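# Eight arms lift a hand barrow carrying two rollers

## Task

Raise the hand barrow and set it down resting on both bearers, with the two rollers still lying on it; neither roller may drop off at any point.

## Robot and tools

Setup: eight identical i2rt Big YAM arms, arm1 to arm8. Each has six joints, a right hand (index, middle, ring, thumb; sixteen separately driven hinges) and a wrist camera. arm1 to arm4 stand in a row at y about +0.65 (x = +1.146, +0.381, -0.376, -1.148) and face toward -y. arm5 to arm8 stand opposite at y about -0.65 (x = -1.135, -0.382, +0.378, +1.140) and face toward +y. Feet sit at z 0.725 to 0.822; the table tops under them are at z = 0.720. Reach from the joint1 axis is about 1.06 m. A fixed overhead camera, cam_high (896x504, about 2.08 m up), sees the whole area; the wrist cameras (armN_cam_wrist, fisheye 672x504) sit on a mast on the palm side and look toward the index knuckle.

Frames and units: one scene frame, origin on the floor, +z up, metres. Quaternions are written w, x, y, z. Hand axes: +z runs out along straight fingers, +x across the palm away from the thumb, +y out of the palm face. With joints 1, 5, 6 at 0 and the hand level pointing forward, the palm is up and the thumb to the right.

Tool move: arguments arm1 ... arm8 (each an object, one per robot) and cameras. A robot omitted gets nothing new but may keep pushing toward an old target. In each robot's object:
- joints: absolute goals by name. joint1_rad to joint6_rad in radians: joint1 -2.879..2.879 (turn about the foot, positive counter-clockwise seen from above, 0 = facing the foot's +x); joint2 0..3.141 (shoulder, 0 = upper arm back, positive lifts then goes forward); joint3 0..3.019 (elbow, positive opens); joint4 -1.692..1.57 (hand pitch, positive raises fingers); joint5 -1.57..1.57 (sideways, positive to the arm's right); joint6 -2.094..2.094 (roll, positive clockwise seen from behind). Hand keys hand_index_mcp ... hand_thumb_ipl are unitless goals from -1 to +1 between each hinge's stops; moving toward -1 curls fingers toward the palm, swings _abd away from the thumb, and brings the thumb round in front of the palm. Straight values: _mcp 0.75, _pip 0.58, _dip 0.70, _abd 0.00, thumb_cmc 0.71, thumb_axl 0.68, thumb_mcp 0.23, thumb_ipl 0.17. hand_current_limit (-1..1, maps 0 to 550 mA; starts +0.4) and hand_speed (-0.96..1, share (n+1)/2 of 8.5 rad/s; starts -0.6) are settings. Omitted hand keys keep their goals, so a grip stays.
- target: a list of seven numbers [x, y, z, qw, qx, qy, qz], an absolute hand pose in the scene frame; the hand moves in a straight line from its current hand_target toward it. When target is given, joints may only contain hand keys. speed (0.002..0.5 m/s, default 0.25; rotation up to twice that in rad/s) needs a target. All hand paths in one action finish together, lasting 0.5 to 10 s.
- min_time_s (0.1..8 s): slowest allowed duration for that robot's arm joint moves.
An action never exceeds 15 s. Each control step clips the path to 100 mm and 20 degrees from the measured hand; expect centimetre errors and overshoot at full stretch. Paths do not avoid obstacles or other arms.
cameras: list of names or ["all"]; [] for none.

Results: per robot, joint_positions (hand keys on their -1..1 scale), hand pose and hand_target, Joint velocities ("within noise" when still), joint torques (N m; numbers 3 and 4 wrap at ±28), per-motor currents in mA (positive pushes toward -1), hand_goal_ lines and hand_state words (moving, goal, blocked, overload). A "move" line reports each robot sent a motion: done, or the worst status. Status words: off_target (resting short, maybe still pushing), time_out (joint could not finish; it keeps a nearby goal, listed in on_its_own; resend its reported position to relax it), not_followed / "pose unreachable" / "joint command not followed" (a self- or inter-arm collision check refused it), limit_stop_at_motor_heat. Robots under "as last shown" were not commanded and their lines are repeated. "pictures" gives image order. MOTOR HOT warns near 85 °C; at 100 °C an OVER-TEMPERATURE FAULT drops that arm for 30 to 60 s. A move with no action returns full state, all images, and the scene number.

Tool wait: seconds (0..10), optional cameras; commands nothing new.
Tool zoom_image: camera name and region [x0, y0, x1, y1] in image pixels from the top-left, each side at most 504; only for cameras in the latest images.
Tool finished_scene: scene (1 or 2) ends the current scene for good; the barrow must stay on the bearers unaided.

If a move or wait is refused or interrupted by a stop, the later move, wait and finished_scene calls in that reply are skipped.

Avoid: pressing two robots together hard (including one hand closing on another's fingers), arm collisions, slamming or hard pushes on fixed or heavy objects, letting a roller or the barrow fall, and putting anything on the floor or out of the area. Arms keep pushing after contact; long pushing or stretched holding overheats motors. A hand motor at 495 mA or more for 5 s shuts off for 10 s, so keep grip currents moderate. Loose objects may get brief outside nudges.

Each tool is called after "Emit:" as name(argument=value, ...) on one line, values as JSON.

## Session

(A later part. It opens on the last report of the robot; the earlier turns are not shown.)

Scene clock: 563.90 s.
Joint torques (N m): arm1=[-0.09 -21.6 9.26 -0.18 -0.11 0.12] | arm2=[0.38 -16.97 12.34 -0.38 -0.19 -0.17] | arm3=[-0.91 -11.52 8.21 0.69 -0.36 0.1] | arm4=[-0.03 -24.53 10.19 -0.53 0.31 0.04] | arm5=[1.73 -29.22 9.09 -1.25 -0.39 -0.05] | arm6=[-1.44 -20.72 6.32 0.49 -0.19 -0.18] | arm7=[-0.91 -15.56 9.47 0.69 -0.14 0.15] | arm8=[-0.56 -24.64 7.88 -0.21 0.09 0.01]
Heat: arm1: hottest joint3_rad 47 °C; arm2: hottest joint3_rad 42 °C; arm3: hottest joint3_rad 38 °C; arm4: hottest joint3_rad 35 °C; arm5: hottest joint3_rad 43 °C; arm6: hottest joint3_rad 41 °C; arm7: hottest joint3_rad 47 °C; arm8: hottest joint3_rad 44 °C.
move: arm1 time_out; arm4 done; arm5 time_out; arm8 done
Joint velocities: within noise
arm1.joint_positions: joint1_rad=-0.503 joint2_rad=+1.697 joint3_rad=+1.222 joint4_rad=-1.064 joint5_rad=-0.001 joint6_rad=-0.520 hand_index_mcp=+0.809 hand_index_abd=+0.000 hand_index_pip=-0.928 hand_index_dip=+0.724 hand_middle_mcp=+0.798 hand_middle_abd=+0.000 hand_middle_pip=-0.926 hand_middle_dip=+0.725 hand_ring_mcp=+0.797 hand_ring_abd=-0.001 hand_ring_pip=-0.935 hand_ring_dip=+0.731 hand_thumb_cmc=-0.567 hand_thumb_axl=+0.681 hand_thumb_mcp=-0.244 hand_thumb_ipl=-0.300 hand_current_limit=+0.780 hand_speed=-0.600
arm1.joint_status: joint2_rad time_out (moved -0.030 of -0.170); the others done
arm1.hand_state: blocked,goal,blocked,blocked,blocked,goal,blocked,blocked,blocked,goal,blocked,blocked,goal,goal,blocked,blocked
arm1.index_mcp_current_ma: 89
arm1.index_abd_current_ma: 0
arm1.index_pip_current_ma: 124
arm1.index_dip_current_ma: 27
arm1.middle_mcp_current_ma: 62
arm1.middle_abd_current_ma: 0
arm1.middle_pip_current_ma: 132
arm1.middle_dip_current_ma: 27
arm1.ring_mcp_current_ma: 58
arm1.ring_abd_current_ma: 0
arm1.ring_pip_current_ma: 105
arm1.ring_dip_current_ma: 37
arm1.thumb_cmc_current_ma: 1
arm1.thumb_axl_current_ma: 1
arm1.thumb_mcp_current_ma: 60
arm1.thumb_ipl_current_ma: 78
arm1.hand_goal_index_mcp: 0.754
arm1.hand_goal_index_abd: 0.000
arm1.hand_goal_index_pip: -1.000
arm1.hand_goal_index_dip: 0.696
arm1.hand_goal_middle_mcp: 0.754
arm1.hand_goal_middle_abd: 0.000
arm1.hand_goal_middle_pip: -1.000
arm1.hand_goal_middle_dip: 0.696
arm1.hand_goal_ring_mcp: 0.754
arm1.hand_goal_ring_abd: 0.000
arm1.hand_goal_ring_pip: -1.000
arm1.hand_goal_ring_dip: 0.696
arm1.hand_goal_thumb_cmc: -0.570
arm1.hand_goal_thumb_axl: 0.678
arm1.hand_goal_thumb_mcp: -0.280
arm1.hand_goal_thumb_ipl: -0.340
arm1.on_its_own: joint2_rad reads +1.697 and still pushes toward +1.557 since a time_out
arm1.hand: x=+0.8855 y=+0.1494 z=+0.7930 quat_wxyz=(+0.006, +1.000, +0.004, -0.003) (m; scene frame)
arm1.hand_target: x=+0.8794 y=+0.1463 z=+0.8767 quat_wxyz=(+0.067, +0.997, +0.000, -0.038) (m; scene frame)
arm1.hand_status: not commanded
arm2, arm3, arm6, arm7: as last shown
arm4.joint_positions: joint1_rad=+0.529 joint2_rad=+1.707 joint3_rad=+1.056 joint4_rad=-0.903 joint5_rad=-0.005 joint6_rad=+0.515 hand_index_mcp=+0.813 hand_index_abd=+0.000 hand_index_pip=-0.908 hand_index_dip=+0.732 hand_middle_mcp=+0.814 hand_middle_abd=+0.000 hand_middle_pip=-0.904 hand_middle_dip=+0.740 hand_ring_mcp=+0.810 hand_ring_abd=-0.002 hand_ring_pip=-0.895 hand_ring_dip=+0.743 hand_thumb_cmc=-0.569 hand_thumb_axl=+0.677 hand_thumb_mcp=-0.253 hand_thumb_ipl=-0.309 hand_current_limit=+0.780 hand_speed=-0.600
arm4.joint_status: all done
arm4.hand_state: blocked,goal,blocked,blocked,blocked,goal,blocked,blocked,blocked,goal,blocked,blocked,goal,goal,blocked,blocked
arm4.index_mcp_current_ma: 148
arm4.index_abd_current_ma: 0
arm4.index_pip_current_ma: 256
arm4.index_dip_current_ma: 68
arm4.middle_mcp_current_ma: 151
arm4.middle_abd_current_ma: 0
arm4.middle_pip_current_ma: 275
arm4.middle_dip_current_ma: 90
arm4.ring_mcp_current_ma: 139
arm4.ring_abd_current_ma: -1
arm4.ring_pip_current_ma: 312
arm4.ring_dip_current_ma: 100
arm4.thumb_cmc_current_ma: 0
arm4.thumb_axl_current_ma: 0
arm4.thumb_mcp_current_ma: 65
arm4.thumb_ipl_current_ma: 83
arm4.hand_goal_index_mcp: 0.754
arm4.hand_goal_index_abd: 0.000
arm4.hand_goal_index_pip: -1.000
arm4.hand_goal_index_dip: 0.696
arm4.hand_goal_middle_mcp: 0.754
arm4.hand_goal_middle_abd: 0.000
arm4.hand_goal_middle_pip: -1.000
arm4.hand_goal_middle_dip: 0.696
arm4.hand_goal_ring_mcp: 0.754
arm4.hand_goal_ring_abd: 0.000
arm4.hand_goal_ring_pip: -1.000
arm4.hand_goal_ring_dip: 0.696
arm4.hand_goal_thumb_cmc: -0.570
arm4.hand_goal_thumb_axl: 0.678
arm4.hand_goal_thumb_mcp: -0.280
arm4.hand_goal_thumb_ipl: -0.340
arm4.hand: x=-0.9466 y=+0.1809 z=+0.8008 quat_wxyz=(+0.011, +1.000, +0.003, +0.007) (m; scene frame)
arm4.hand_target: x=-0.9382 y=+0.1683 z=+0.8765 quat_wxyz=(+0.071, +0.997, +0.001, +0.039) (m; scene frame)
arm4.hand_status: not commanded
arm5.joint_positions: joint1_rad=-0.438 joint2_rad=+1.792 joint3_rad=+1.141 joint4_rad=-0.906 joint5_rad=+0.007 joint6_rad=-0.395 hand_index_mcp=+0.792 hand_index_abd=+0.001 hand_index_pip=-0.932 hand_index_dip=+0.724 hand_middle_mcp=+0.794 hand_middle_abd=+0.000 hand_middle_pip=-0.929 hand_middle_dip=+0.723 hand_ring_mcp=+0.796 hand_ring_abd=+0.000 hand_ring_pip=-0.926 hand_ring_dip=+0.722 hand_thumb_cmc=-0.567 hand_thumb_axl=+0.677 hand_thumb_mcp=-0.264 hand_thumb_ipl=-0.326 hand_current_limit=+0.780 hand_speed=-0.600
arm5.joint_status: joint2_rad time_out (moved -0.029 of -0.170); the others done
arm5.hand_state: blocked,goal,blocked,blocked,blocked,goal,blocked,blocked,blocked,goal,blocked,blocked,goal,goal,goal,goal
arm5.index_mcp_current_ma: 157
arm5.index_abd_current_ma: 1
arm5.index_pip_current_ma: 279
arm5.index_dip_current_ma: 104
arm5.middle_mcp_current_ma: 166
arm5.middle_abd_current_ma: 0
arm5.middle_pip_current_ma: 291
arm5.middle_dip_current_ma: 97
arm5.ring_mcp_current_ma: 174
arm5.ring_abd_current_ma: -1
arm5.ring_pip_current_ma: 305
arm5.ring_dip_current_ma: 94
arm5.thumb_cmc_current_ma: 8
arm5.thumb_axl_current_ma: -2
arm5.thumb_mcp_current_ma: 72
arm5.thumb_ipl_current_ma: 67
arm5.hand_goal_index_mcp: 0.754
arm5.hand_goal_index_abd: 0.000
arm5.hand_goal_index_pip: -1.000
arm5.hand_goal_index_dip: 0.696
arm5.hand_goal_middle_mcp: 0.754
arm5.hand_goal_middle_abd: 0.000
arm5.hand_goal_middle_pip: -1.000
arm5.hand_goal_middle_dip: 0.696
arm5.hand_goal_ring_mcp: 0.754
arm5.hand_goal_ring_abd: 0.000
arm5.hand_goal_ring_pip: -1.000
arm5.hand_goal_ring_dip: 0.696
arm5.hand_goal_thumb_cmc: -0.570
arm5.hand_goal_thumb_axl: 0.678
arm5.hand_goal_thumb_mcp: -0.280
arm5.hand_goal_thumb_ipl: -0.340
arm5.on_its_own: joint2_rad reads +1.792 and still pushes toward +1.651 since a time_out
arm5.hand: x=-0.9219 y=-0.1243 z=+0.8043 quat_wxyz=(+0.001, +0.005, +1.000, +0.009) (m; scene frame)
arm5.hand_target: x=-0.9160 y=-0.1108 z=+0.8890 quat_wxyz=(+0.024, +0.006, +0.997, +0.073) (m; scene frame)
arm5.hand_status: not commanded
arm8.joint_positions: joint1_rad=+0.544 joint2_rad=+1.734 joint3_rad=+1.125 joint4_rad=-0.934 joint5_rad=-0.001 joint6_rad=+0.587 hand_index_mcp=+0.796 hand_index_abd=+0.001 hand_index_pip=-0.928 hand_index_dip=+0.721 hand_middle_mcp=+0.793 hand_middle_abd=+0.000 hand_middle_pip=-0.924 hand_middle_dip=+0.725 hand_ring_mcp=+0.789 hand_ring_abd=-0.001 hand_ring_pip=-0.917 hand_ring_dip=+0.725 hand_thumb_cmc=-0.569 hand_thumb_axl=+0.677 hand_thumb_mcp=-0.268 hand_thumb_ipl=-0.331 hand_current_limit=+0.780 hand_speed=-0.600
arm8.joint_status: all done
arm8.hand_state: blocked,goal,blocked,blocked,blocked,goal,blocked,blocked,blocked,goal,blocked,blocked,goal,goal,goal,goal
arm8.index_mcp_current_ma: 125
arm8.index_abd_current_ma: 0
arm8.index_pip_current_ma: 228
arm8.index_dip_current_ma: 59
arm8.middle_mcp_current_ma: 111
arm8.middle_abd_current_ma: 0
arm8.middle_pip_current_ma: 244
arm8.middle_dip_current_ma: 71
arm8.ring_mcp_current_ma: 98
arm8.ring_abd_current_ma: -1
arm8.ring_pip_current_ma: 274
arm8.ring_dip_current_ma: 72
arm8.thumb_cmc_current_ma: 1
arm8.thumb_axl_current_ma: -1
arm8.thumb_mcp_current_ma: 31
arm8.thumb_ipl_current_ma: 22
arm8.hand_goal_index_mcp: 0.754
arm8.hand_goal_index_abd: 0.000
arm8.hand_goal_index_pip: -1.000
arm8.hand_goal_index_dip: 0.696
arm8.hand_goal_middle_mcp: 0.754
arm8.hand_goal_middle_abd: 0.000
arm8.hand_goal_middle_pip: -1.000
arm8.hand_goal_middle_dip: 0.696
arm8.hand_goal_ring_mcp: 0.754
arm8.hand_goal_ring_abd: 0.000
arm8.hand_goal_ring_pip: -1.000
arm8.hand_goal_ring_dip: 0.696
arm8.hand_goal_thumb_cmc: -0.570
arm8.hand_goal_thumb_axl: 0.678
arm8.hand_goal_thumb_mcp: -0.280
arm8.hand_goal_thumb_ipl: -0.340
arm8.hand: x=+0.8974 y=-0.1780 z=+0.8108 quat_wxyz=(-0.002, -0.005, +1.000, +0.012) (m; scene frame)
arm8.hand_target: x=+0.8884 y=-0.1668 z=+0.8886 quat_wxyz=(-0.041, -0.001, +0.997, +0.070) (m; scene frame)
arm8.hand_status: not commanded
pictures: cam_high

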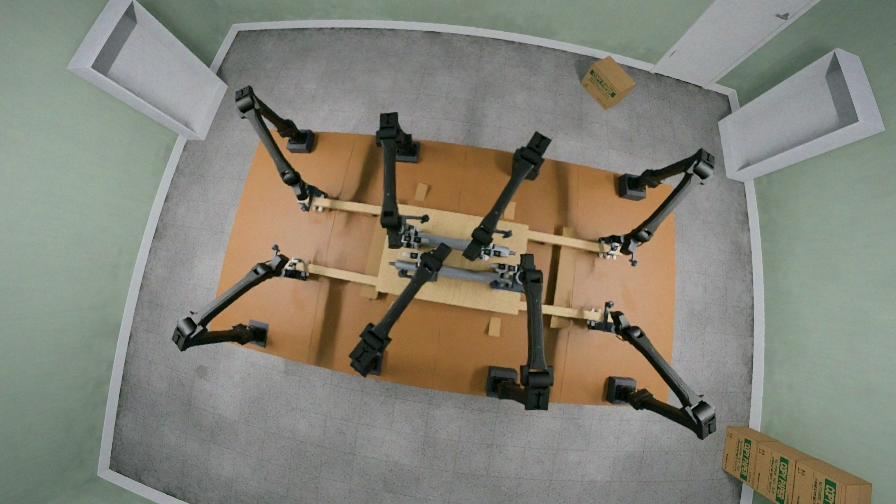

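Emit:
move(arm1={"joints":{"joint1_rad":-0.503,"joint2_rad":1.407,"joint3_rad":1.222,"joint4_rad":-1.064,"joint5_rad":0,"joint6_rad":-0.515},"min_time_s":5}, arm8={"joints":{"joint1_rad":0.546,"joint2_rad":1.449,"joint3_rad":1.125,"joint4_rad":-0.934,"joint5_rad":0,"joint6_rad":0.595},"min_time_s":5}, arm4={"joints":{"joint1_rad":0.531,"joint2_rad":1.423,"joint3_rad":1.056,"joint4_rad":-0.903,"joint5_rad":0,"joint6_rad":0.518},"min_time_s":5}, arm5={"joints":{"joint1_rad":-0.438,"joint2_rad":1.501,"joint3_rad":1.141,"joint4_rad":-0.906,"joint5_rad":0,"joint6_rad":-0.395},"min_time_s":5}, arm2={"target":[0.152,0.050,0.99,0,0.7071,0.7071,0],"speed":0.008}, arm3={"target":[-0.232,0.042,0.985,0,0.7071,0.7071,0],"speed":0.008}, arm6={"target":[-0.200,-0.033,0.975,0,-0.7071,0.7071,0],"speed":0.008}, arm7={"target":[0.183,-0.042,0.972,0,-0.7071,0.7071,0],"speed":0.008}, cameras=["cam_high"])

Emit:
zoom_image(camera="cam_high", region=[370, 180, 540, 320])

Scene clock: 596.90 s.
Joint torques (N m): arm1=[0.44 -23.36 11.17 -0.38 -0.24 0.1] | arm2=[0.21 -17.2 11.26 -0.16 -0.4 -0.11] | arm3=[-0.85 -12.57 13.11 -0.42 -0.2 0.06] | arm4=[-0.32 -23.94 12.4 -0.28 0.45 0.04] | arm5=[1.9 -29.1 11.43 -0.95 -0.39 -0.06] | arm6=[-0.62 -20.31 10.25 -0.44 -0.22 -0.09] | arm7=[0.32 -14.74 13.98 -0.62 -0.16 0.12] | arm8=[-0.21 -25.64 9.66 -0.21 0.09 0.11]
Heat: arm1: hottest joint3_rad 45 °C; arm2: hottest joint3_rad 43 °C; arm3: hottest joint3_rad 39 °C; arm4: hottest joint3_rad 36 °C; arm5: hottest joint2_rad 44 °C; arm6: hottest joint3_rad 41 °C; arm7: hottest joint3_rad 47 °C; arm8: hottest joint3_rad 44 °C.
move: arm1 time_out; arm2 off_target; arm3 done; arm4 time_out; arm5 time_out; arm6 done; arm7 done; arm8 time_out
Joint velocities: within noise
arm1.joint_positions: joint1_rad=-0.498 joint2_rad=+1.586 joint3_rad=+1.187 joint4_rad=-1.034 joint5_rad=+0.005 joint6_rad=-0.515 hand_index_mcp=+0.845 hand_index_abd=+0.000 hand_index_pip=-0.870 hand_index_dip=+0.749 hand_middle_mcp=+0.825 hand_middle_abd=+0.000 hand_middle_pip=-0.882 hand_middle_dip=+0.743 hand_ring_mcp=+0.816 hand_ring_abd=-0.001 hand_ring_pip=-0.907 hand_ring_dip=+0.746 hand_thumb_cmc=-0.567 hand_thumb_axl=+0.685 hand_thumb_mcp=-0.233 hand_thumb_ipl=-0.300 hand_current_limit=+0.780 hand_speed=-0.600
arm1.joint_status: joint2_rad time_out (moved -0.111 of -0.290); the others done
arm1.hand_state: blocked,goal,blocked,blocked,blocked,goal,blocked,blocked,blocked,goal,blocked,blocked,goal,goal,blocked,blocked
arm1.index_mcp_current_ma: 203
arm1.index_abd_current_ma: 0
arm1.index_pip_current_ma: 333
arm1.index_dip_current_ma: 77
arm1.middle_mcp_current_ma: 134
arm1.middle_abd_current_ma: 0
arm1.middle_pip_current_ma: 285
arm1.middle_dip_current_ma: 62
arm1.ring_mcp_current_ma: 107
arm1.ring_abd_current_ma: 0
arm1.ring_pip_current_ma: 190
arm1.ring_dip_current_ma: 70
arm1.thumb_cmc_current_ma: 1
arm1.thumb_axl_current_ma: 3
arm1.thumb_mcp_current_ma: 93
arm1.thumb_ipl_current_ma: 78
arm1.hand_goal_index_mcp: 0.754
arm1.hand_goal_index_abd: 0.000
arm1.hand_goal_index_pip: -1.000
arm1.hand_goal_index_dip: 0.696
arm1.hand_goal_middle_mcp: 0.754
arm1.hand_goal_middle_abd: 0.000
arm1.hand_goal_middle_pip: -1.000
arm1.hand_goal_middle_dip: 0.696
arm1.hand_goal_ring_mcp: 0.754
arm1.hand_goal_ring_abd: 0.000
arm1.hand_goal_ring_pip: -1.000
arm1.hand_goal_ring_dip: 0.696
arm1.hand_goal_thumb_cmc: -0.570
arm1.hand_goal_thumb_axl: 0.678
arm1.hand_goal_thumb_mcp: -0.280
arm1.hand_goal_thumb_ipl: -0.340
arm1.on_its_own: joint2_rad reads +1.586 and still pushes toward +1.407 since a time_out
arm1.hand: x=+0.8878 y=+0.1510 z=+0.8413 quat_wxyz=(+0.052, +0.998, +0.003, -0.032) (m; scene frame)
arm1.hand_target: x=+0.8872 y=+0.1541 z=+0.9519 quat_wxyz=(+0.132, +0.988, +0.001, -0.075) (m; scene frame)
arm1.hand_status: not commanded
arm2.joint_positions: joint1_rad=-0.487 joint2_rad=+2.056 joint3_rad=+2.192 joint4_rad=-1.662 joint5_rad=+0.002 joint6_rad=-2.055 hand_index_mcp=+0.324 hand_index_abd=+0.045 hand_index_pip=+0.567 hand_index_dip=+0.694 hand_middle_mcp=-0.466 hand_middle_abd=+0.000 hand_middle_pip=-0.735 hand_middle_dip=+0.696 hand_ring_mcp=+0.336 hand_ring_abd=-0.036 hand_ring_pip=+0.573 hand_ring_dip=+0.695 hand_thumb_cmc=-0.569 hand_thumb_axl=+0.677 hand_thumb_mcp=+0.224 hand_thumb_ipl=+0.168 hand_current_limit=-0.400 hand_speed=-0.600
arm2.joint_status: not commanded
arm2.hand_state: goal,goal,goal,goal,goal,goal,goal,goal,goal,goal,goal,goal,goal,goal,goal,goal
arm2.index_mcp_current_ma: -82
arm2.index_abd_current_ma: 38
arm2.index_pip_current_ma: -41
arm2.index_dip_current_ma: -12
arm2.middle_mcp_current_ma: 72
arm2.middle_abd_current_ma: 0
arm2.middle_pip_current_ma: 7
arm2.middle_dip_current_ma: 0
arm2.ring_mcp_current_ma: -20
arm2.ring_abd_current_ma: -9
arm2.ring_pip_current_ma: -13
arm2.ring_dip_current_ma: -3
arm2.thumb_cmc_current_ma: 3
arm2.thumb_axl_current_ma: -4
arm2.thumb_mcp_current_ma: -14
arm2.thumb_ipl_current_ma: -2
arm2.hand_goal_index_mcp: 0.340
arm2.hand_goal_index_abd: 0.036
arm2.hand_goal_index_pip: 0.576
arm2.hand_goal_index_dip: 0.696
arm2.hand_goal_middle_mcp: -0.480
arm2.hand_goal_middle_abd: 0.000
arm2.hand_goal_middle_pip: -0.736
arm2.hand_goal_middle_dip: 0.696
arm2.hand_goal_ring_mcp: 0.340
arm2.hand_goal_ring_abd: -0.034
arm2.hand_goal_ring_pip: 0.576
arm2.hand_goal_ring_dip: 0.696
arm2.hand_goal_thumb_cmc: -0.570
arm2.hand_goal_thumb_axl: 0.678
arm2.hand_goal_thumb_mcp: 0.226
arm2.hand_goal_thumb_ipl: 0.168
arm2.hand: x=+0.1556 y=+0.0514 z=+0.9832 quat_wxyz=(+0.008, +0.711, +0.703, -0.018) (m; scene frame)
arm2.hand_target: x=+0.1522 y=+0.0504 z=+0.9895 quat_wxyz=(+0.010, +0.709, +0.705, -0.021) (m; scene frame)
arm2.hand_status: off_target (0.008 m and 2.3 deg from the pose sent, 0.036 m and 0.7 deg at the start; a joint's target at an end of its range on 224 of 293 steps)
arm3.joint_positions: joint1_rad=+0.102 joint2_rad=+1.854 joint3_rad=+1.765 joint4_rad=-1.458 joint5_rad=-0.012 joint6_rad=-1.469 hand_index_mcp=+0.304 hand_index_abd=-0.105 hand_index_pip=+0.553 hand_index_dip=+0.685 hand_middle_mcp=-0.468 hand_middle_abd=+0.000 hand_middle_pip=-0.734 hand_middle_dip=+0.696 hand_ring_mcp=+0.338 hand_ring_abd=-0.140 hand_ring_pip=+0.571 hand_ring_dip=+0.693 hand_thumb_cmc=-0.569 hand_thumb_axl=+0.677 hand_thumb_mcp=+0.223 hand_thumb_ipl=+0.168 hand_current_limit=-0.400 hand_speed=-0.600
arm3.joint_status: not commanded
arm3.hand_state: blocked,blocked,blocked,goal,goal,goal,goal,goal,goal,goal,goal,goal,goal,goal,goal,goal
arm3.index_mcp_current_ma: -22
arm3.index_abd_current_ma: 14
arm3.index_pip_current_ma: -8
arm3.index_dip_current_ma: -2
arm3.middle_mcp_current_ma: 2
arm3.middle_abd_current_ma: 0
arm3.middle_pip_current_ma: 0
arm3.middle_dip_current_ma: 0
arm3.ring_mcp_current_ma: 0
arm3.ring_abd_current_ma: 0
arm3.ring_pip_current_ma: 0
arm3.ring_dip_current_ma: 0
arm3.thumb_cmc_current_ma: 0
arm3.thumb_axl_current_ma: 0
arm3.thumb_mcp_current_ma: 0
arm3.thumb_ipl_current_ma: 0
arm3.hand_goal_index_mcp: 0.340
arm3.hand_goal_index_abd: -0.140
arm3.hand_goal_index_pip: 0.576
arm3.hand_goal_index_dip: 0.696
arm3.hand_goal_middle_mcp: -0.480
arm3.hand_goal_middle_abd: 0.000
arm3.hand_goal_middle_pip: -0.736
arm3.hand_goal_middle_dip: 0.696
arm3.hand_goal_ring_mcp: 0.340
arm3.hand_goal_ring_abd: -0.140
arm3.hand_goal_ring_pip: 0.576
arm3.hand_goal_ring_dip: 0.696
arm3.hand_goal_thumb_cmc: -0.570
arm3.hand_goal_thumb_axl: 0.678
arm3.hand_goal_thumb_mcp: 0.226
arm3.hand_goal_thumb_ipl: 0.168
arm3.on_its_own: hand_ring_abd moved +0.060 to your old target -0.140
arm3.hand: x=-0.2335 y=+0.0486 z=+0.9896 quat_wxyz=(+0.006, +0.710, +0.704, -0.004) (m; scene frame)
arm3.hand_target: x=-0.2320 y=+0.0422 z=+0.9848 quat_wxyz=(+0.000, +0.707, +0.707, +0.000) (m; scene frame)
arm3.hand_status: done (0.008 m and 1.0 deg from the pose sent, 0.040 m and 3.1 deg at the start)
arm4.joint_positions: joint1_rad=+0.529 joint2_rad=+1.567 joint3_rad=+1.012 joint4_rad=-0.878 joint5_rad=-0.009 joint6_rad=+0.508 hand_index_mcp=+0.828 hand_index_abd=+0.001 hand_index_pip=-0.898 hand_index_dip=+0.736 hand_middle_mcp=+0.837 hand_middle_abd=+0.000 hand_middle_pip=-0.873 hand_middle_dip=+0.755 hand_ring_mcp=+0.838 hand_ring_abd=-0.001 hand_ring_pip=-0.833 hand_ring_dip=+0.760 hand_thumb_cmc=-0.574 hand_thumb_axl=+0.671 hand_thumb_mcp=-0.237 hand_thumb_ipl=-0.309 hand_current_limit=+0.780 hand_speed=-0.600
arm4.joint_status: joint2_rad time_out (moved -0.140 of -0.284); the others done
arm4.hand_state: blocked,goal,blocked,blocked,blocked,goal,blocked,blocked,blocked,goal,blocked,blocked,goal,goal,blocked,blocked
arm4.index_mcp_current_ma: 206
arm4.index_abd_current_ma: 0
arm4.index_pip_current_ma: 298
arm4.index_dip_current_ma: 79
arm4.middle_mcp_current_ma: 244
arm4.middle_abd_current_ma: 0
arm4.middle_pip_current_ma: 410
arm4.middle_dip_current_ma: 138
arm4.ring_mcp_current_ma: 247
arm4.ring_abd_current_ma: 0
arm4.ring_pip_current_ma: 490
arm4.ring_dip_current_ma: 155
arm4.thumb_cmc_current_ma: -3
arm4.thumb_axl_current_ma: -8
arm4.thumb_mcp_current_ma: 124
arm4.thumb_ipl_current_ma: 83
arm4.hand_goal_index_mcp: 0.754
arm4.hand_goal_index_abd: 0.000
arm4.hand_goal_index_pip: -1.000
arm4.hand_goal_index_dip: 0.696
arm4.hand_goal_middle_mcp: 0.754
arm4.hand_goal_middle_abd: 0.000
arm4.hand_goal_middle_pip: -1.000
arm4.hand_goal_middle_dip: 0.696
arm4.hand_goal_ring_mcp: 0.754
arm4.hand_goal_ring_abd: 0.000
arm4.hand_goal_ring_pip: -1.000
arm4.hand_goal_ring_dip: 0.696
arm4.hand_goal_thumb_cmc: -0.570
arm4.hand_goal_thumb_axl: 0.678
arm4.hand_goal_thumb_mcp: -0.280
arm4.hand_goal_thumb_ipl: -0.340
arm4.on_its_own: joint2_rad reads +1.567 and still pushes toward +1.423 since a time_out
arm4.hand: x=-0.9465 y=+0.1830 z=+0.8539 quat_wxyz=(+0.063, +0.997, +0.007, +0.038) (m; scene frame)
arm4.hand_target: x=-0.9409 y=+0.1719 z=+0.9428 quat_wxyz=(+0.135, +0.988, +0.003, +0.075) (m; scene frame)
arm4.hand_status: not commanded
arm5.joint_positions: joint1_rad=-0.438 joint2_rad=+1.657 joint3_rad=+1.099 joint4_rad=-0.879 joint5_rad=+0.007 joint6_rad=-0.395 hand_index_mcp=+0.823 hand_index_abd=+0.001 hand_index_pip=-0.893 hand_index_dip=+0.741 hand_middle_mcp=+0.813 hand_middle_abd=+0.000 hand_middle_pip=-0.902 hand_middle_dip=+0.734 hand_ring_mcp=+0.806 hand_ring_abd=+0.000 hand_ring_pip=-0.910 hand_ring_dip=+0.728 hand_thumb_cmc=-0.567 hand_thumb_axl=+0.681 hand_thumb_mcp=-0.250 hand_thumb_ipl=-0.313 hand_current_limit=+0.780 hand_speed=-0.600
arm5.joint_status: joint2_rad time_out (moved -0.135 of -0.291); the others done
arm5.hand_state: blocked,goal,blocked,blocked,blocked,goal,blocked,blocked,blocked,goal,blocked,blocked,goal,goal,blocked,blocked
arm5.index_mcp_current_ma: 303
arm5.index_abd_current_ma: 1
arm5.index_pip_current_ma: 466
arm5.index_dip_current_ma: 178
arm5.middle_mcp_current_ma: 254
arm5.middle_abd_current_ma: 0
arm5.middle_pip_current_ma: 422
arm5.middle_dip_current_ma: 146
arm5.ring_mcp_current_ma: 219
arm5.ring_abd_current_ma: -1
arm5.ring_pip_current_ma: 382
arm5.ring_dip_current_ma: 122
arm5.thumb_cmc_current_ma: 8
arm5.thumb_axl_current_ma: 12
arm5.thumb_mcp_current_ma: 149
arm5.thumb_ipl_current_ma: 138
arm5.hand_goal_index_mcp: 0.754
arm5.hand_goal_index_abd: 0.000
arm5.hand_goal_index_pip: -1.000
arm5.hand_goal_index_dip: 0.696
arm5.hand_goal_middle_mcp: 0.754
arm5.hand_goal_middle_abd: 0.000
arm5.hand_goal_middle_pip: -1.000
arm5.hand_goal_middle_dip: 0.696
arm5.hand_goal_ring_mcp: 0.754
arm5.hand_goal_ring_abd: 0.000
arm5.hand_goal_ring_pip: -1.000
arm5.hand_goal_ring_dip: 0.696
arm5.hand_goal_thumb_cmc: -0.570
arm5.hand_goal_thumb_axl: 0.678
arm5.hand_goal_thumb_mcp: -0.280
arm5.hand_goal_thumb_ipl: -0.340
arm5.on_its_own: joint2_rad reads +1.657 and still pushes toward +1.501 since a time_out
arm5.hand: x=-0.9212 y=-0.1247 z=+0.8631 quat_wxyz=(+0.024, +0.006, +0.998, +0.064) (m; scene frame)
arm5.hand_target: x=-0.9161 y=-0.1136 z=+0.9659 quat_wxyz=(+0.054, +0.006, +0.988, +0.144) (m; scene frame)
arm5.hand_status: not commanded
arm6.joint_positions: joint1_rad=-0.427 joint2_rad=+2.086 joint3_rad=+2.035 joint4_rad=-1.505 joint5_rad=+0.000 joint6_rad=-1.985 hand_index_mcp=+0.331 hand_index_abd=-0.123 hand_index_pip=+0.566 hand_index_dip=+0.691 hand_middle_mcp=-0.467 hand_middle_abd=+0.000 hand_middle_pip=-0.735 hand_middle_dip=+0.696 hand_ring_mcp=+0.341 hand_ring_abd=-0.167 hand_ring_pip=+0.573 hand_ring_dip=+0.695 hand_thumb_cmc=-0.569 hand_thumb_axl=+0.677 hand_thumb_mcp=+0.223 hand_thumb_ipl=+0.168 hand_current_limit=-0.400 hand_speed=-0.600
arm6.joint_status: not commanded
arm6.hand_state: goal,blocked,goal,goal,goal,goal,goal,goal,goal,goal,goal,goal,goal,goal,goal,goal
arm6.index_mcp_current_ma: -12
arm6.index_abd_current_ma: 67
arm6.index_pip_current_ma: -14
arm6.index_dip_current_ma: -5
arm6.middle_mcp_current_ma: 22
arm6.middle_abd_current_ma: 0
arm6.middle_pip_current_ma: 1
arm6.middle_dip_current_ma: 0
arm6.ring_mcp_current_ma: 0
arm6.ring_abd_current_ma: -7
arm6.ring_pip_current_ma: -3
arm6.ring_dip_current_ma: -1
arm6.thumb_cmc_current_ma: 1
arm6.thumb_axl_current_ma: 0
arm6.thumb_mcp_current_ma: -3
arm6.thumb_ipl_current_ma: 0
arm6.hand_goal_index_mcp: 0.340
arm6.hand_goal_index_abd: -0.160
arm6.hand_goal_index_pip: 0.576
arm6.hand_goal_index_dip: 0.696
arm6.hand_goal_middle_mcp: -0.480
arm6.hand_goal_middle_abd: 0.000
arm6.hand_goal_middle_pip: -0.736
arm6.hand_goal_middle_dip: 0.696
arm6.hand_goal_ring_mcp: 0.340
arm6.hand_goal_ring_abd: -0.160
arm6.hand_goal_ring_pip: 0.576
arm6.hand_goal_ring_dip: 0.696
arm6.hand_goal_thumb_cmc: -0.570
arm6.hand_goal_thumb_axl: 0.678
arm6.hand_goal_thumb_mcp: 0.226
arm6.hand_goal_thumb_ipl: 0.168
arm6.on_its_own: hand_ring_abd moved +0.026 to your old target -0.160
arm6.hand: x=-0.2024 y=-0.0398 z=+0.9779 quat_wxyz=(+0.004, -0.706, +0.708, +0.003) (m; scene frame)
arm6.hand_target: x=-0.2001 y=-0.0332 z=+0.9749 quat_wxyz=(+0.001, -0.707, +0.707, +0.000) (m; scene frame)
arm6.hand_status: done (0.008 m and 0.5 deg from the pose sent, 0.042 m and 2.0 deg at the start)
arm7.joint_positions: joint1_rad=+0.155 joint2_rad=+1.913 joint3_rad=+1.924 joint4_rad=-1.580 joint5_rad=-0.010 joint6_rad=-1.392 hand_index_mcp=+0.331 hand_index_abd=-0.086 hand_index_pip=+0.569 hand_index_dip=+0.695 hand_middle_mcp=-0.469 hand_middle_abd=+0.001 hand_middle_pip=-0.735 hand_middle_dip=+0.696 hand_ring_mcp=+0.339 hand_ring_abd=-0.127 hand_ring_pip=+0.571 hand_ring_dip=+0.693 hand_thumb_cmc=-0.569 hand_thumb_axl=+0.677 hand_thumb_mcp=+0.224 hand_thumb_ipl=+0.168 hand_current_limit=-0.400 hand_speed=-0.600
arm7.joint_status: not commanded
arm7.hand_state: goal,blocked,goal,goal,goal,goal,goal,goal,goal,goal,goal,goal,goal,goal,goal,goal
arm7.index_mcp_current_ma: -6
arm7.index_abd_current_ma: 36
arm7.index_pip_current_ma: -3
arm7.index_dip_current_ma: 0
arm7.middle_mcp_current_ma: 9
arm7.middle_abd_current_ma: 0
arm7.middle_pip_current_ma: 0
arm7.middle_dip_current_ma: 0
arm7.ring_mcp_current_ma: 0
arm7.ring_abd_current_ma: -3
arm7.ring_pip_current_ma: -2
arm7.ring_dip_current_ma: -1
arm7.thumb_cmc_current_ma: 0
arm7.thumb_axl_current_ma: 0
arm7.thumb_mcp_current_ma: -1
arm7.thumb_ipl_current_ma: 0
arm7.hand_goal_index_mcp: 0.340
arm7.hand_goal_index_abd: -0.120
arm7.hand_goal_index_pip: 0.576
arm7.hand_goal_index_dip: 0.696
arm7.hand_goal_middle_mcp: -0.480
arm7.hand_goal_middle_abd: 0.000
arm7.hand_goal_middle_pip: -0.736
arm7.hand_goal_middle_dip: 0.696
arm7.hand_goal_ring_mcp: 0.340
arm7.hand_goal_ring_abd: -0.120
arm7.hand_goal_ring_pip: 0.576
arm7.hand_goal_ring_dip: 0.696
arm7.hand_goal_thumb_cmc: -0.570
arm7.hand_goal_thumb_axl: 0.678
arm7.hand_goal_thumb_mcp: 0.226
arm7.hand_goal_thumb_ipl: 0.168
arm7.hand: x=+0.1871 y=-0.0508 z=+0.9699 quat_wxyz=(-0.001, -0.706, +0.709, +0.001) (m; scene frame)
arm7.hand_target: x=+0.1832 y=-0.0423 z=+0.9719 quat_wxyz=(+0.000, -0.707, +0.707, +0.001) (m; scene frame)
arm7.hand_status: done (0.010 m and 0.3 deg from the pose sent, 0.044 m and 1.5 deg at the start)
arm8.joint_positions: joint1_rad=+0.541 joint2_rad=+1.609 joint3_rad=+1.081 joint4_rad=-0.905 joint5_rad=-0.001 joint6_rad=+0.579 hand_index_mcp=+0.815 hand_index_abd=+0.001 hand_index_pip=-0.902 hand_index_dip=+0.731 hand_middle_mcp=+0.816 hand_middle_abd=+0.000 hand_middle_pip=-0.880 hand_middle_dip=+0.744 hand_ring_mcp=+0.816 hand_ring_abd=-0.001 hand_ring_pip=-0.846 hand_ring_dip=+0.743 hand_thumb_cmc=-0.573 hand_thumb_axl=+0.673 hand_thumb_mcp=-0.252 hand_thumb_ipl=-0.324 hand_current_limit=+0.780 hand_speed=-0.600
arm8.joint_status: joint2_rad time_out (moved -0.124 of -0.285); the others done
arm8.hand_state: blocked,goal,blocked,blocked,blocked,goal,blocked,blocked,blocked,goal,blocked,blocked,goal,goal,blocked,goal
arm8.index_mcp_current_ma: 199
arm8.index_abd_current_ma: 0
arm8.index_pip_current_ma: 342
arm8.index_dip_current_ma: 92
arm8.middle_mcp_current_ma: 203
arm8.middle_abd_current_ma: 0
arm8.middle_pip_current_ma: 440
arm8.middle_dip_current_ma: 135
arm8.ring_mcp_current_ma: 206
arm8.ring_abd_current_ma: -1
arm8.ring_pip_current_ma: 489
arm8.ring_dip_current_ma: 134
arm8.thumb_cmc_current_ma: -4
arm8.thumb_axl_current_ma: -10
arm8.thumb_mcp_current_ma: 95
arm8.thumb_ipl_current_ma: 48
arm8.hand_goal_index_mcp: 0.754
arm8.hand_goal_index_abd: 0.000
arm8.hand_goal_index_pip: -1.000
arm8.hand_goal_index_dip: 0.696
arm8.hand_goal_middle_mcp: 0.754
arm8.hand_goal_middle_abd: 0.000
arm8.hand_goal_middle_pip: -1.000
arm8.hand_goal_middle_dip: 0.696
arm8.hand_goal_ring_mcp: 0.754
arm8.hand_goal_ring_abd: 0.000
arm8.hand_goal_ring_pip: -1.000
arm8.hand_goal_ring_dip: 0.696
arm8.hand_goal_thumb_cmc: -0.570
arm8.hand_goal_thumb_axl: 0.678
arm8.hand_goal_thumb_mcp: -0.280
arm8.hand_goal_thumb_ipl: -0.340
arm8.on_its_own: joint2_rad reads +1.609 and still pushes toward +1.449 since a time_out
arm8.hand: x=+0.8995 y=-0.1797 z=+0.8585 quat_wxyz=(-0.032, -0.007, +0.998, +0.058) (m; scene frame)
arm8.hand_target: x=+0.8910 y=-0.1719 z=+0.9572 quat_wxyz=(-0.081, -0.002, +0.988, +0.130) (m; scene frame)
arm8.hand_status: not commanded
pictures: cam_high

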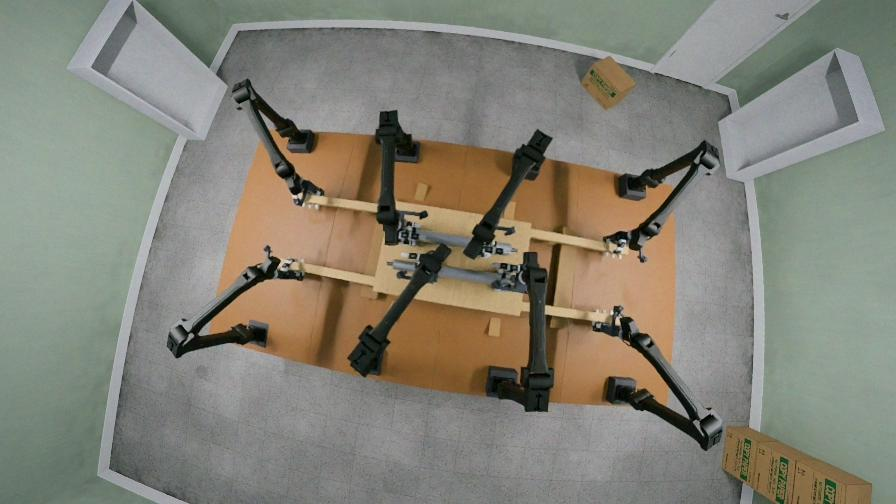

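Scaled by 2.965 from the camera's 896x504 image, which has a finer 1280x720 frame.

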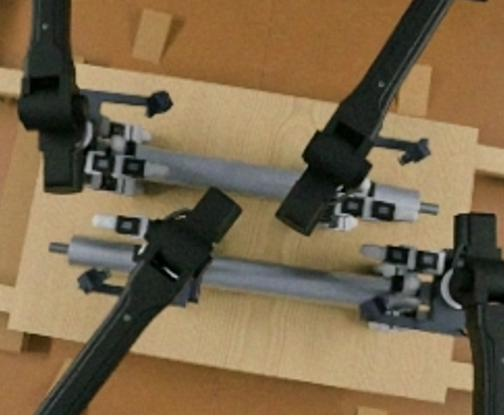

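Emit:
move(arm1={"joints":{"joint1_rad":-0.498,"joint2_rad":1.342,"joint3_rad":1.222,"joint4_rad":-1.064,"joint5_rad":0,"joint6_rad":-0.515},"min_time_s":3}, arm8={"joints":{"joint1_rad":0.541,"joint2_rad":1.377,"joint3_rad":1.125,"joint4_rad":-0.934,"joint5_rad":0,"joint6_rad":0.589},"min_time_s":3}, arm4={"joints":{"joint1_rad":0.529,"joint2_rad":1.358,"joint3_rad":1.056,"joint4_rad":-0.903,"joint5_rad":0,"joint6_rad":0.512},"min_time_s":3}, arm5={"joints":{"joint1_rad":-0.438,"joint2_rad":1.456,"joint3_rad":1.141,"joint4_rad":-0.906,"joint5_rad":0,"joint6_rad":-0.395},"min_time_s":3}, arm2={"target":[0.152,0.050,1.013,0,0.7071,0.7071,0],"speed":0.008}, arm3={"target":[-0.232,0.044,1.010,0,0.7071,0.7071,0],"speed":0.008}, arm6={"target":[-0.200,-0.035,1.000,0,-0.7071,0.7071,0],"speed":0.008}, arm7={"target":[0.183,-0.044,0.995,0,-0.7071,0.7071,0],"speed":0.008}, cameras=["cam_high"])

Emit:
zoom_image(camera="cam_high", region=[370, 180, 540, 320])

Scene clock: 694.97 s.
Joint torques (N m): arm1=[0.38 -23.47 11.79 -0.18 -0.28 0.11] | arm2=[0.32 -16.79 11.23 0.23 -0.66 -0.05] | arm3=[-0.91 -13.27 12.6 -0.24 -0.2 0.06] | arm4=[-0.44 -24.64 13.23 -0.12 0.55 0.01] | arm5=[1.85 -29.16 11.78 -0.75 -0.36 -0.04] | arm6=[-0.56 -20.89 9.98 -0.49 -0.2 -0.11] | arm7=[0.38 -14.92 13.65 -0.69 -0.21 0.12] | arm8=[-0.26 -26.34 10.47 -0.06 0.07 0.02]
Heat: arm1: hottest joint3_rad 46 °C; arm2: hottest joint3_rad 44 °C; arm3: hottest joint3_rad 46 °C; arm4: hottest joint3_rad 39 °C; arm5: hottest joint2_rad 49 °C; arm6: hottest joint3_rad 46 °C; arm7: hottest joint3_rad 56 °C; arm8: hottest joint3_rad 50 °C.
move: arm1 time_out; arm2 off_target; arm3 done; arm4 time_out; arm5 time_out; arm6 done; arm7 done; arm8 time_out
Joint velocities: within noise
arm1.joint_positions: joint1_rad=-0.497 joint2_rad=+1.528 joint3_rad=+1.183 joint4_rad=-1.035 joint5_rad=+0.005 joint6_rad=-0.515 hand_index_mcp=+0.857 hand_index_abd=-0.001 hand_index_pip=-0.856 hand_index_dip=+0.755 hand_middle_mcp=+0.832 hand_middle_abd=+0.000 hand_middle_pip=-0.878 hand_middle_dip=+0.744 hand_ring_mcp=+0.816 hand_ring_abd=-0.001 hand_ring_pip=-0.907 hand_ring_dip=+0.746 hand_thumb_cmc=-0.566 hand_thumb_axl=+0.686 hand_thumb_mcp=-0.232 hand_thumb_ipl=-0.300 hand_current_limit=+0.780 hand_speed=-0.600
arm1.joint_status: joint2_rad time_out (moved -0.058 of -0.244); the others done
arm1.hand_state: blocked,goal,blocked,blocked,blocked,goal,blocked,blocked,blocked,goal,blocked,blocked,goal,goal,blocked,blocked
arm1.index_mcp_current_ma: 252
arm1.index_abd_current_ma: 0
arm1.index_pip_current_ma: 397
arm1.index_dip_current_ma: 90
arm1.middle_mcp_current_ma: 158
arm1.middle_abd_current_ma: 0
arm1.middle_pip_current_ma: 300
arm1.middle_dip_current_ma: 65
arm1.ring_mcp_current_ma: 107
arm1.ring_abd_current_ma: 0
arm1.ring_pip_current_ma: 190
arm1.ring_dip_current_ma: 70
arm1.thumb_cmc_current_ma: 1
arm1.thumb_axl_current_ma: 5
arm1.thumb_mcp_current_ma: 97
arm1.thumb_ipl_current_ma: 78
arm1.hand_goal_index_mcp: 0.754
arm1.hand_goal_index_abd: 0.000
arm1.hand_goal_index_pip: -1.000
arm1.hand_goal_index_dip: 0.696
arm1.hand_goal_middle_mcp: 0.754
arm1.hand_goal_middle_abd: 0.000
arm1.hand_goal_middle_pip: -1.000
arm1.hand_goal_middle_dip: 0.696
arm1.hand_goal_ring_mcp: 0.754
arm1.hand_goal_ring_abd: 0.000
arm1.hand_goal_ring_pip: -1.000
arm1.hand_goal_ring_dip: 0.696
arm1.hand_goal_thumb_cmc: -0.570
arm1.hand_goal_thumb_axl: 0.678
arm1.hand_goal_thumb_mcp: -0.280
arm1.hand_goal_thumb_ipl: -0.340
arm1.on_its_own: joint2_rad reads +1.528 and still pushes toward +1.342 since a time_out
arm1.hand: x=+0.8891 y=+0.1526 z=+0.8709 quat_wxyz=(+0.075, +0.996, +0.004, -0.045) (m; scene frame)
arm1.hand_target: x=+0.8933 y=+0.1593 z=+0.9872 quat_wxyz=(+0.160, +0.983, +0.003, -0.090) (m; scene frame)
arm1.hand_status: not commanded
arm2.joint_positions: joint1_rad=-0.489 joint2_rad=+2.023 joint3_rad=+2.206 joint4_rad=-1.669 joint5_rad=+0.001 joint6_rad=-2.055 hand_index_mcp=+0.341 hand_index_abd=+0.039 hand_index_pip=+0.574 hand_index_dip=+0.694 hand_middle_mcp=-0.466 hand_middle_abd=+0.000 hand_middle_pip=-0.735 hand_middle_dip=+0.696 hand_ring_mcp=+0.330 hand_ring_abd=-0.042 hand_ring_pip=+0.570 hand_ring_dip=+0.695 hand_thumb_cmc=-0.569 hand_thumb_axl=+0.677 hand_thumb_mcp=+0.224 hand_thumb_ipl=+0.168 hand_current_limit=-0.400 hand_speed=-0.600
arm2.joint_status: not commanded
arm2.hand_state: goal,goal,goal,goal,goal,goal,goal,goal,goal,goal,goal,goal,goal,goal,goal,goal
arm2.index_mcp_current_ma: 7
arm2.index_abd_current_ma: 11
arm2.index_pip_current_ma: -9
arm2.index_dip_current_ma: -12
arm2.middle_mcp_current_ma: 72
arm2.middle_abd_current_ma: 0
arm2.middle_pip_current_ma: 7
arm2.middle_dip_current_ma: 0
arm2.ring_mcp_current_ma: -53
arm2.ring_abd_current_ma: -32
arm2.ring_pip_current_ma: -28
arm2.ring_dip_current_ma: -6
arm2.thumb_cmc_current_ma: 3
arm2.thumb_axl_current_ma: -4
arm2.thumb_mcp_current_ma: -14
arm2.thumb_ipl_current_ma: -2
arm2.hand_goal_index_mcp: 0.340
arm2.hand_goal_index_abd: 0.036
arm2.hand_goal_index_pip: 0.576
arm2.hand_goal_index_dip: 0.696
arm2.hand_goal_middle_mcp: -0.480
arm2.hand_goal_middle_abd: 0.000
arm2.hand_goal_middle_pip: -0.736
arm2.hand_goal_middle_dip: 0.696
arm2.hand_goal_ring_mcp: 0.340
arm2.hand_goal_ring_abd: -0.034
arm2.hand_goal_ring_pip: 0.576
arm2.hand_goal_ring_dip: 0.696
arm2.hand_goal_thumb_cmc: -0.570
arm2.hand_goal_thumb_axl: 0.678
arm2.hand_goal_thumb_mcp: 0.226
arm2.hand_goal_thumb_ipl: 0.168
arm2.hand: x=+0.1560 y=+0.0542 z=+1.0087 quat_wxyz=(+0.015, +0.711, +0.702, -0.037) (m; scene frame)
arm2.hand_target: x=+0.1523 y=+0.0505 z=+1.0125 quat_wxyz=(+0.019, +0.711, +0.702, -0.040) (m; scene frame)
arm2.hand_status: off_target (0.007 m and 4.6 deg from the pose sent, 0.030 m and 2.3 deg at the start; a joint's target at an end of its range on 123 of 124 steps)
arm3.joint_positions: joint1_rad=+0.102 joint2_rad=+1.854 joint3_rad=+1.823 joint4_rad=-1.525 joint5_rad=-0.012 joint6_rad=-1.469 hand_index_mcp=+0.304 hand_index_abd=-0.110 hand_index_pip=+0.553 hand_index_dip=+0.685 hand_middle_mcp=-0.468 hand_middle_abd=+0.000 hand_middle_pip=-0.734 hand_middle_dip=+0.696 hand_ring_mcp=+0.338 hand_ring_abd=-0.145 hand_ring_pip=+0.572 hand_ring_dip=+0.693 hand_thumb_cmc=-0.569 hand_thumb_axl=+0.677 hand_thumb_mcp=+0.223 hand_thumb_ipl=+0.168 hand_current_limit=-0.400 hand_speed=-0.600
arm3.joint_status: not commanded
arm3.hand_state: blocked,blocked,blocked,goal,goal,goal,goal,goal,goal,goal,goal,goal,goal,goal,goal,goal
arm3.index_mcp_current_ma: -22
arm3.index_abd_current_ma: 10
arm3.index_pip_current_ma: -8
arm3.index_dip_current_ma: -2
arm3.middle_mcp_current_ma: 2
arm3.middle_abd_current_ma: 0
arm3.middle_pip_current_ma: 0
arm3.middle_dip_current_ma: 0
arm3.ring_mcp_current_ma: 0
arm3.ring_abd_current_ma: 0
arm3.ring_pip_current_ma: 0
arm3.ring_dip_current_ma: 0
arm3.thumb_cmc_current_ma: 0
arm3.thumb_axl_current_ma: 0
arm3.thumb_mcp_current_ma: 0
arm3.thumb_ipl_current_ma: 0
arm3.hand_goal_index_mcp: 0.340
arm3.hand_goal_index_abd: -0.140
arm3.hand_goal_index_pip: 0.576
arm3.hand_goal_index_dip: 0.696
arm3.hand_goal_middle_mcp: -0.480
arm3.hand_goal_middle_abd: 0.000
arm3.hand_goal_middle_pip: -0.736
arm3.hand_goal_middle_dip: 0.696
arm3.hand_goal_ring_mcp: 0.340
arm3.hand_goal_ring_abd: -0.140
arm3.hand_goal_ring_pip: 0.576
arm3.hand_goal_ring_dip: 0.696
arm3.hand_goal_thumb_cmc: -0.570
arm3.hand_goal_thumb_axl: 0.678
arm3.hand_goal_thumb_mcp: 0.226
arm3.hand_goal_thumb_ipl: 0.168
arm3.hand: x=-0.2333 y=+0.0493 z=+1.0113 quat_wxyz=(+0.003, +0.710, +0.704, -0.001) (m; scene frame)
arm3.hand_target: x=-0.2320 y=+0.0441 z=+1.0099 quat_wxyz=(+0.000, +0.707, +0.707, +0.000) (m; scene frame)
arm3.hand_status: done (0.006 m and 0.6 deg from the pose sent, 0.021 m and 1.0 deg at the start)
arm4.joint_positions: joint1_rad=+0.529 joint2_rad=+1.514 joint3_rad=+1.006 joint4_rad=-0.878 joint5_rad=-0.011 joint6_rad=+0.505 hand_index_mcp=+0.828 hand_index_abd=+0.001 hand_index_pip=-0.898 hand_index_dip=+0.736 hand_middle_mcp=+0.844 hand_middle_abd=+0.001 hand_middle_pip=-0.873 hand_middle_dip=+0.755 hand_ring_mcp=+0.843 hand_ring_abd=+0.002 hand_ring_pip=-0.818 hand_ring_dip=+0.760 hand_thumb_cmc=-0.577 hand_thumb_axl=+0.668 hand_thumb_mcp=-0.234 hand_thumb_ipl=-0.305 hand_current_limit=+0.780 hand_speed=-0.600
arm4.joint_status: joint2_rad time_out (moved -0.053 of -0.209); the others done
arm4.hand_state: blocked,goal,blocked,blocked,blocked,goal,blocked,blocked,blocked,goal,blocked,blocked,goal,goal,blocked,blocked
arm4.index_mcp_current_ma: 206
arm4.index_abd_current_ma: 0
arm4.index_pip_current_ma: 298
arm4.index_dip_current_ma: 79
arm4.middle_mcp_current_ma: 272
arm4.middle_abd_current_ma: 0
arm4.middle_pip_current_ma: 410
arm4.middle_dip_current_ma: 138
arm4.ring_mcp_current_ma: 268
arm4.ring_abd_current_ma: 1
arm4.ring_pip_current_ma: 489
arm4.ring_dip_current_ma: 155
arm4.thumb_cmc_current_ma: -6
arm4.thumb_axl_current_ma: -14
arm4.thumb_mcp_current_ma: 137
arm4.thumb_ipl_current_ma: 99
arm4.hand_goal_index_mcp: 0.754
arm4.hand_goal_index_abd: 0.000
arm4.hand_goal_index_pip: -1.000
arm4.hand_goal_index_dip: 0.696
arm4.hand_goal_middle_mcp: 0.754
arm4.hand_goal_middle_abd: 0.000
arm4.hand_goal_middle_pip: -1.000
arm4.hand_goal_middle_dip: 0.696
arm4.hand_goal_ring_mcp: 0.754
arm4.hand_goal_ring_abd: 0.000
arm4.hand_goal_ring_pip: -1.000
arm4.hand_goal_ring_dip: 0.696
arm4.hand_goal_thumb_cmc: -0.570
arm4.hand_goal_thumb_axl: 0.678
arm4.hand_goal_thumb_mcp: -0.280
arm4.hand_goal_thumb_ipl: -0.340
arm4.on_its_own: joint2_rad reads +1.514 and still pushes toward +1.358 since a time_out
arm4.hand: x=-0.9460 y=+0.1836 z=+0.8767 quat_wxyz=(+0.082, +0.995, +0.009, +0.051) (m; scene frame)
arm4.hand_target: x=-0.9429 y=+0.1743 z=+0.9754 quat_wxyz=(+0.163, +0.982, +0.005, +0.090) (m; scene frame)
arm4.hand_status: not commanded
arm5.joint_positions: joint1_rad=-0.438 joint2_rad=+1.616 joint3_rad=+1.097 joint4_rad=-0.882 joint5_rad=+0.006 joint6_rad=-0.395 hand_index_mcp=+0.828 hand_index_abd=+0.001 hand_index_pip=-0.892 hand_index_dip=+0.741 hand_middle_mcp=+0.814 hand_middle_abd=+0.000 hand_middle_pip=-0.902 hand_middle_dip=+0.734 hand_ring_mcp=+0.806 hand_ring_abd=+0.000 hand_ring_pip=-0.912 hand_ring_dip=+0.728 hand_thumb_cmc=-0.567 hand_thumb_axl=+0.682 hand_thumb_mcp=-0.246 hand_thumb_ipl=-0.310 hand_current_limit=+0.780 hand_speed=-0.600
arm5.joint_status: joint2_rad time_out (moved -0.041 of -0.201); the others done
arm5.hand_state: blocked,goal,blocked,blocked,blocked,goal,blocked,blocked,blocked,goal,blocked,blocked,goal,goal,blocked,blocked
arm5.index_mcp_current_ma: 329
arm5.index_abd_current_ma: 1
arm5.index_pip_current_ma: 470
arm5.index_dip_current_ma: 178
arm5.middle_mcp_current_ma: 262
arm5.middle_abd_current_ma: 0
arm5.middle_pip_current_ma: 422
arm5.middle_dip_current_ma: 146
arm5.ring_mcp_current_ma: 219
arm5.ring_abd_current_ma: -1
arm5.ring_pip_current_ma: 370
arm5.ring_dip_current_ma: 122
arm5.thumb_cmc_current_ma: 8
arm5.thumb_axl_current_ma: 15
arm5.thumb_mcp_current_ma: 169
arm5.thumb_ipl_current_ma: 152
arm5.hand_goal_index_mcp: 0.754
arm5.hand_goal_index_abd: 0.000
arm5.hand_goal_index_pip: -1.000
arm5.hand_goal_index_dip: 0.696
arm5.hand_goal_middle_mcp: 0.754
arm5.hand_goal_middle_abd: 0.000
arm5.hand_goal_middle_pip: -1.000
arm5.hand_goal_middle_dip: 0.696
arm5.hand_goal_ring_mcp: 0.754
arm5.hand_goal_ring_abd: 0.000
arm5.hand_goal_ring_pip: -1.000
arm5.hand_goal_ring_dip: 0.696
arm5.hand_goal_thumb_cmc: -0.570
arm5.hand_goal_thumb_axl: 0.678
arm5.hand_goal_thumb_mcp: -0.280
arm5.hand_goal_thumb_ipl: -0.340
arm5.on_its_own: joint2_rad reads +1.616 and still pushes toward +1.456 since a time_out
arm5.hand: x=-0.9209 y=-0.1242 z=+0.8841 quat_wxyz=(+0.031, +0.006, +0.996, +0.081) (m; scene frame)
arm5.hand_target: x=-0.9168 y=-0.1161 z=+0.9904 quat_wxyz=(+0.063, +0.006, +0.984, +0.164) (m; scene frame)
arm5.hand_status: not commanded
arm6.joint_positions: joint1_rad=-0.427 joint2_rad=+2.086 joint3_rad=+2.093 joint4_rad=-1.565 joint5_rad=+0.000 joint6_rad=-1.985 hand_index_mcp=+0.331 hand_index_abd=-0.123 hand_index_pip=+0.566 hand_index_dip=+0.691 hand_middle_mcp=-0.467 hand_middle_abd=+0.000 hand_middle_pip=-0.735 hand_middle_dip=+0.696 hand_ring_mcp=+0.341 hand_ring_abd=-0.168 hand_ring_pip=+0.574 hand_ring_dip=+0.695 hand_thumb_cmc=-0.569 hand_thumb_axl=+0.677 hand_thumb_mcp=+0.223 hand_thumb_ipl=+0.168 hand_current_limit=-0.400 hand_speed=-0.600
arm6.joint_status: not commanded
arm6.hand_state: goal,blocked,goal,goal,goal,goal,goal,goal,goal,goal,goal,goal,goal,goal,goal,goal
arm6.index_mcp_current_ma: -12
arm6.index_abd_current_ma: 67
arm6.index_pip_current_ma: -14
arm6.index_dip_current_ma: -5
arm6.middle_mcp_current_ma: 22
arm6.middle_abd_current_ma: 0
arm6.middle_pip_current_ma: 1
arm6.middle_dip_current_ma: 0
arm6.ring_mcp_current_ma: 1
arm6.ring_abd_current_ma: -9
arm6.ring_pip_current_ma: -2
arm6.ring_dip_current_ma: -1
arm6.thumb_cmc_current_ma: 1
arm6.thumb_axl_current_ma: 0
arm6.thumb_mcp_current_ma: -3
arm6.thumb_ipl_current_ma: 0
arm6.hand_goal_index_mcp: 0.340
arm6.hand_goal_index_abd: -0.160
arm6.hand_goal_index_pip: 0.576
arm6.hand_goal_index_dip: 0.696
arm6.hand_goal_middle_mcp: -0.480
arm6.hand_goal_middle_abd: 0.000
arm6.hand_goal_middle_pip: -0.736
arm6.hand_goal_middle_dip: 0.696
arm6.hand_goal_ring_mcp: 0.340
arm6.hand_goal_ring_abd: -0.160
arm6.hand_goal_ring_pip: 0.576
arm6.hand_goal_ring_dip: 0.696
arm6.hand_goal_thumb_cmc: -0.570
arm6.hand_goal_thumb_axl: 0.678
arm6.hand_goal_thumb_mcp: 0.226
arm6.hand_goal_thumb_ipl: 0.168
arm6.hand: x=-0.2023 y=-0.0397 z=+1.0001 quat_wxyz=(+0.003, -0.706, +0.708, +0.003) (m; scene frame)
arm6.hand_target: x=-0.2001 y=-0.0353 z=+0.9998 quat_wxyz=(+0.000, -0.707, +0.707, +0.000) (m; scene frame)
arm6.hand_status: done (0.005 m and 0.4 deg from the pose sent, 0.023 m and 0.5 deg at the start)
arm7.joint_positions: joint1_rad=+0.155 joint2_rad=+1.913 joint3_rad=+1.985 joint4_rad=-1.638 joint5_rad=-0.009 joint6_rad=-1.392 hand_index_mcp=+0.333 hand_index_abd=-0.086 hand_index_pip=+0.569 hand_index_dip=+0.695 hand_middle_mcp=-0.469 hand_middle_abd=+0.001 hand_middle_pip=-0.735 hand_middle_dip=+0.696 hand_ring_mcp=+0.339 hand_ring_abd=-0.127 hand_ring_pip=+0.572 hand_ring_dip=+0.693 hand_thumb_cmc=-0.569 hand_thumb_axl=+0.677 hand_thumb_mcp=+0.224 hand_thumb_ipl=+0.168 hand_current_limit=-0.400 hand_speed=-0.600
arm7.joint_status: not commanded
arm7.hand_state: goal,blocked,goal,goal,goal,goal,goal,goal,goal,goal,goal,goal,goal,goal,goal,goal
arm7.index_mcp_current_ma: -4
arm7.index_abd_current_ma: 36
arm7.index_pip_current_ma: -3
arm7.index_dip_current_ma: 0
arm7.middle_mcp_current_ma: 9
arm7.middle_abd_current_ma: 0
arm7.middle_pip_current_ma: 0
arm7.middle_dip_current_ma: 0
arm7.ring_mcp_current_ma: 0
arm7.ring_abd_current_ma: -3
arm7.ring_pip_current_ma: -1
arm7.ring_dip_current_ma: -1
arm7.thumb_cmc_current_ma: 0
arm7.thumb_axl_current_ma: 0
arm7.thumb_mcp_current_ma: -1
arm7.thumb_ipl_current_ma: 0
arm7.hand_goal_index_mcp: 0.340
arm7.hand_goal_index_abd: -0.120
arm7.hand_goal_index_pip: 0.576
arm7.hand_goal_index_dip: 0.696
arm7.hand_goal_middle_mcp: -0.480
arm7.hand_goal_middle_abd: 0.000
arm7.hand_goal_middle_pip: -0.736
arm7.hand_goal_middle_dip: 0.696
arm7.hand_goal_ring_mcp: 0.340
arm7.hand_goal_ring_abd: -0.120
arm7.hand_goal_ring_pip: 0.576
arm7.hand_goal_ring_dip: 0.696
arm7.hand_goal_thumb_cmc: -0.570
arm7.hand_goal_thumb_axl: 0.678
arm7.hand_goal_thumb_mcp: 0.226
arm7.hand_goal_thumb_ipl: 0.168
arm7.hand: x=+0.1871 y=-0.0509 z=+0.9934 quat_wxyz=(+0.000, -0.706, +0.709, +0.002) (m; scene frame)
arm7.hand_target: x=+0.1831 y=-0.0443 z=+0.9948 quat_wxyz=(+0.000, -0.707, +0.707, +0.001) (m; scene frame)
arm7.hand_status: done (0.008 m and 0.3 deg from the pose sent, 0.026 m and 0.3 deg at the start)
arm8.joint_positions: joint1_rad=+0.538 joint2_rad=+1.549 joint3_rad=+1.074 joint4_rad=-0.910 joint5_rad=-0.001 joint6_rad=+0.578 hand_index_mcp=+0.815 hand_index_abd=+0.001 hand_index_pip=-0.904 hand_index_dip=+0.731 hand_middle_mcp=+0.823 hand_middle_abd=+0.000 hand_middle_pip=-0.878 hand_middle_dip=+0.744 hand_ring_mcp=+0.827 hand_ring_abd=+0.002 hand_ring_pip=-0.826 hand_ring_dip=+0.743 hand_thumb_cmc=-0.577 hand_thumb_axl=+0.668 hand_thumb_mcp=-0.247 hand_thumb_ipl=-0.319 hand_current_limit=+0.780 hand_speed=-0.600
arm8.joint_status: joint2_rad time_out (moved -0.060 of -0.232); the others done
arm8.hand_state: blocked,goal,blocked,blocked,blocked,goal,blocked,blocked,blocked,goal,blocked,blocked,goal,goal,blocked,blocked
arm8.index_mcp_current_ma: 199
arm8.index_abd_current_ma: 0
arm8.index_pip_current_ma: 333
arm8.index_dip_current_ma: 92
arm8.middle_mcp_current_ma: 233
arm8.middle_abd_current_ma: 0
arm8.middle_pip_current_ma: 451
arm8.middle_dip_current_ma: 136
arm8.ring_mcp_current_ma: 253
arm8.ring_abd_current_ma: 3
arm8.ring_pip_current_ma: 490
arm8.ring_dip_current_ma: 134
arm8.thumb_cmc_current_ma: -12
arm8.thumb_axl_current_ma: -23
arm8.thumb_mcp_current_ma: 116
arm8.thumb_ipl_current_ma: 68
arm8.hand_goal_index_mcp: 0.754
arm8.hand_goal_index_abd: 0.000
arm8.hand_goal_index_pip: -1.000
arm8.hand_goal_index_dip: 0.696
arm8.hand_goal_middle_mcp: 0.754
arm8.hand_goal_middle_abd: 0.000
arm8.hand_goal_middle_pip: -1.000
arm8.hand_goal_middle_dip: 0.696
arm8.hand_goal_ring_mcp: 0.754
arm8.hand_goal_ring_abd: 0.000
arm8.hand_goal_ring_pip: -1.000
arm8.hand_goal_ring_dip: 0.696
arm8.hand_goal_thumb_cmc: -0.570
arm8.hand_goal_thumb_axl: 0.678
arm8.hand_goal_thumb_mcp: -0.280
arm8.hand_goal_thumb_ipl: -0.340
arm8.on_its_own: joint2_rad reads +1.549 and still pushes toward +1.377 since a time_out
arm8.hand: x=+0.9012 y=-0.1803 z=+0.8853 quat_wxyz=(-0.045, -0.006, +0.996, +0.078) (m; scene frame)
arm8.hand_target: x=+0.8950 y=-0.1746 z=+0.9939 quat_wxyz=(-0.100, -0.003, +0.982, +0.159) (m; scene frame)
arm8.hand_status: not commanded
pictures: cam_high

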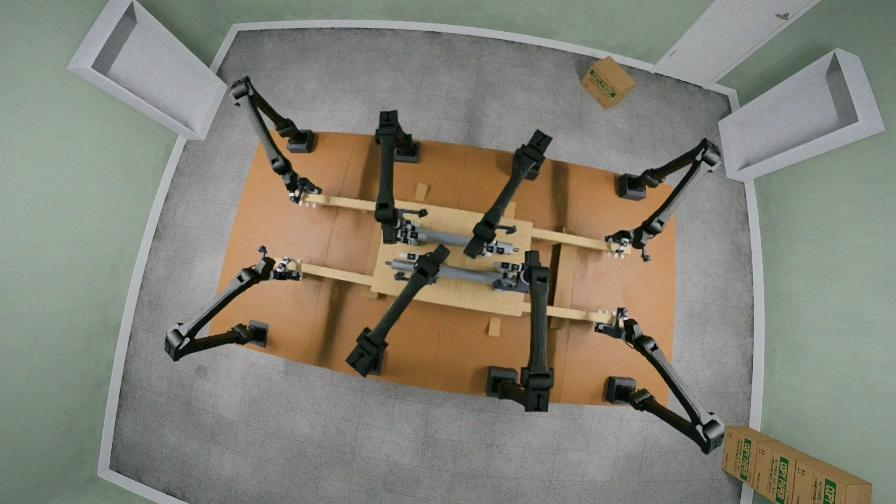

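Scaled by 2.965 from the camera's 896x504 image, which has a finer 1280x720 frame.

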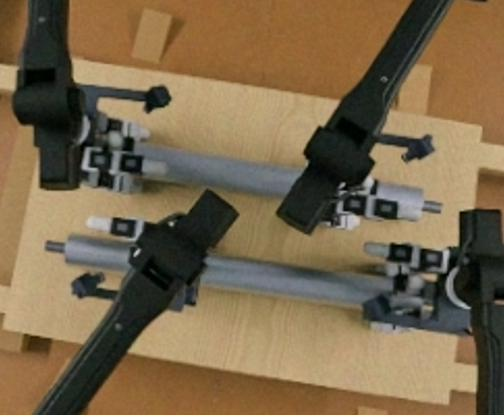

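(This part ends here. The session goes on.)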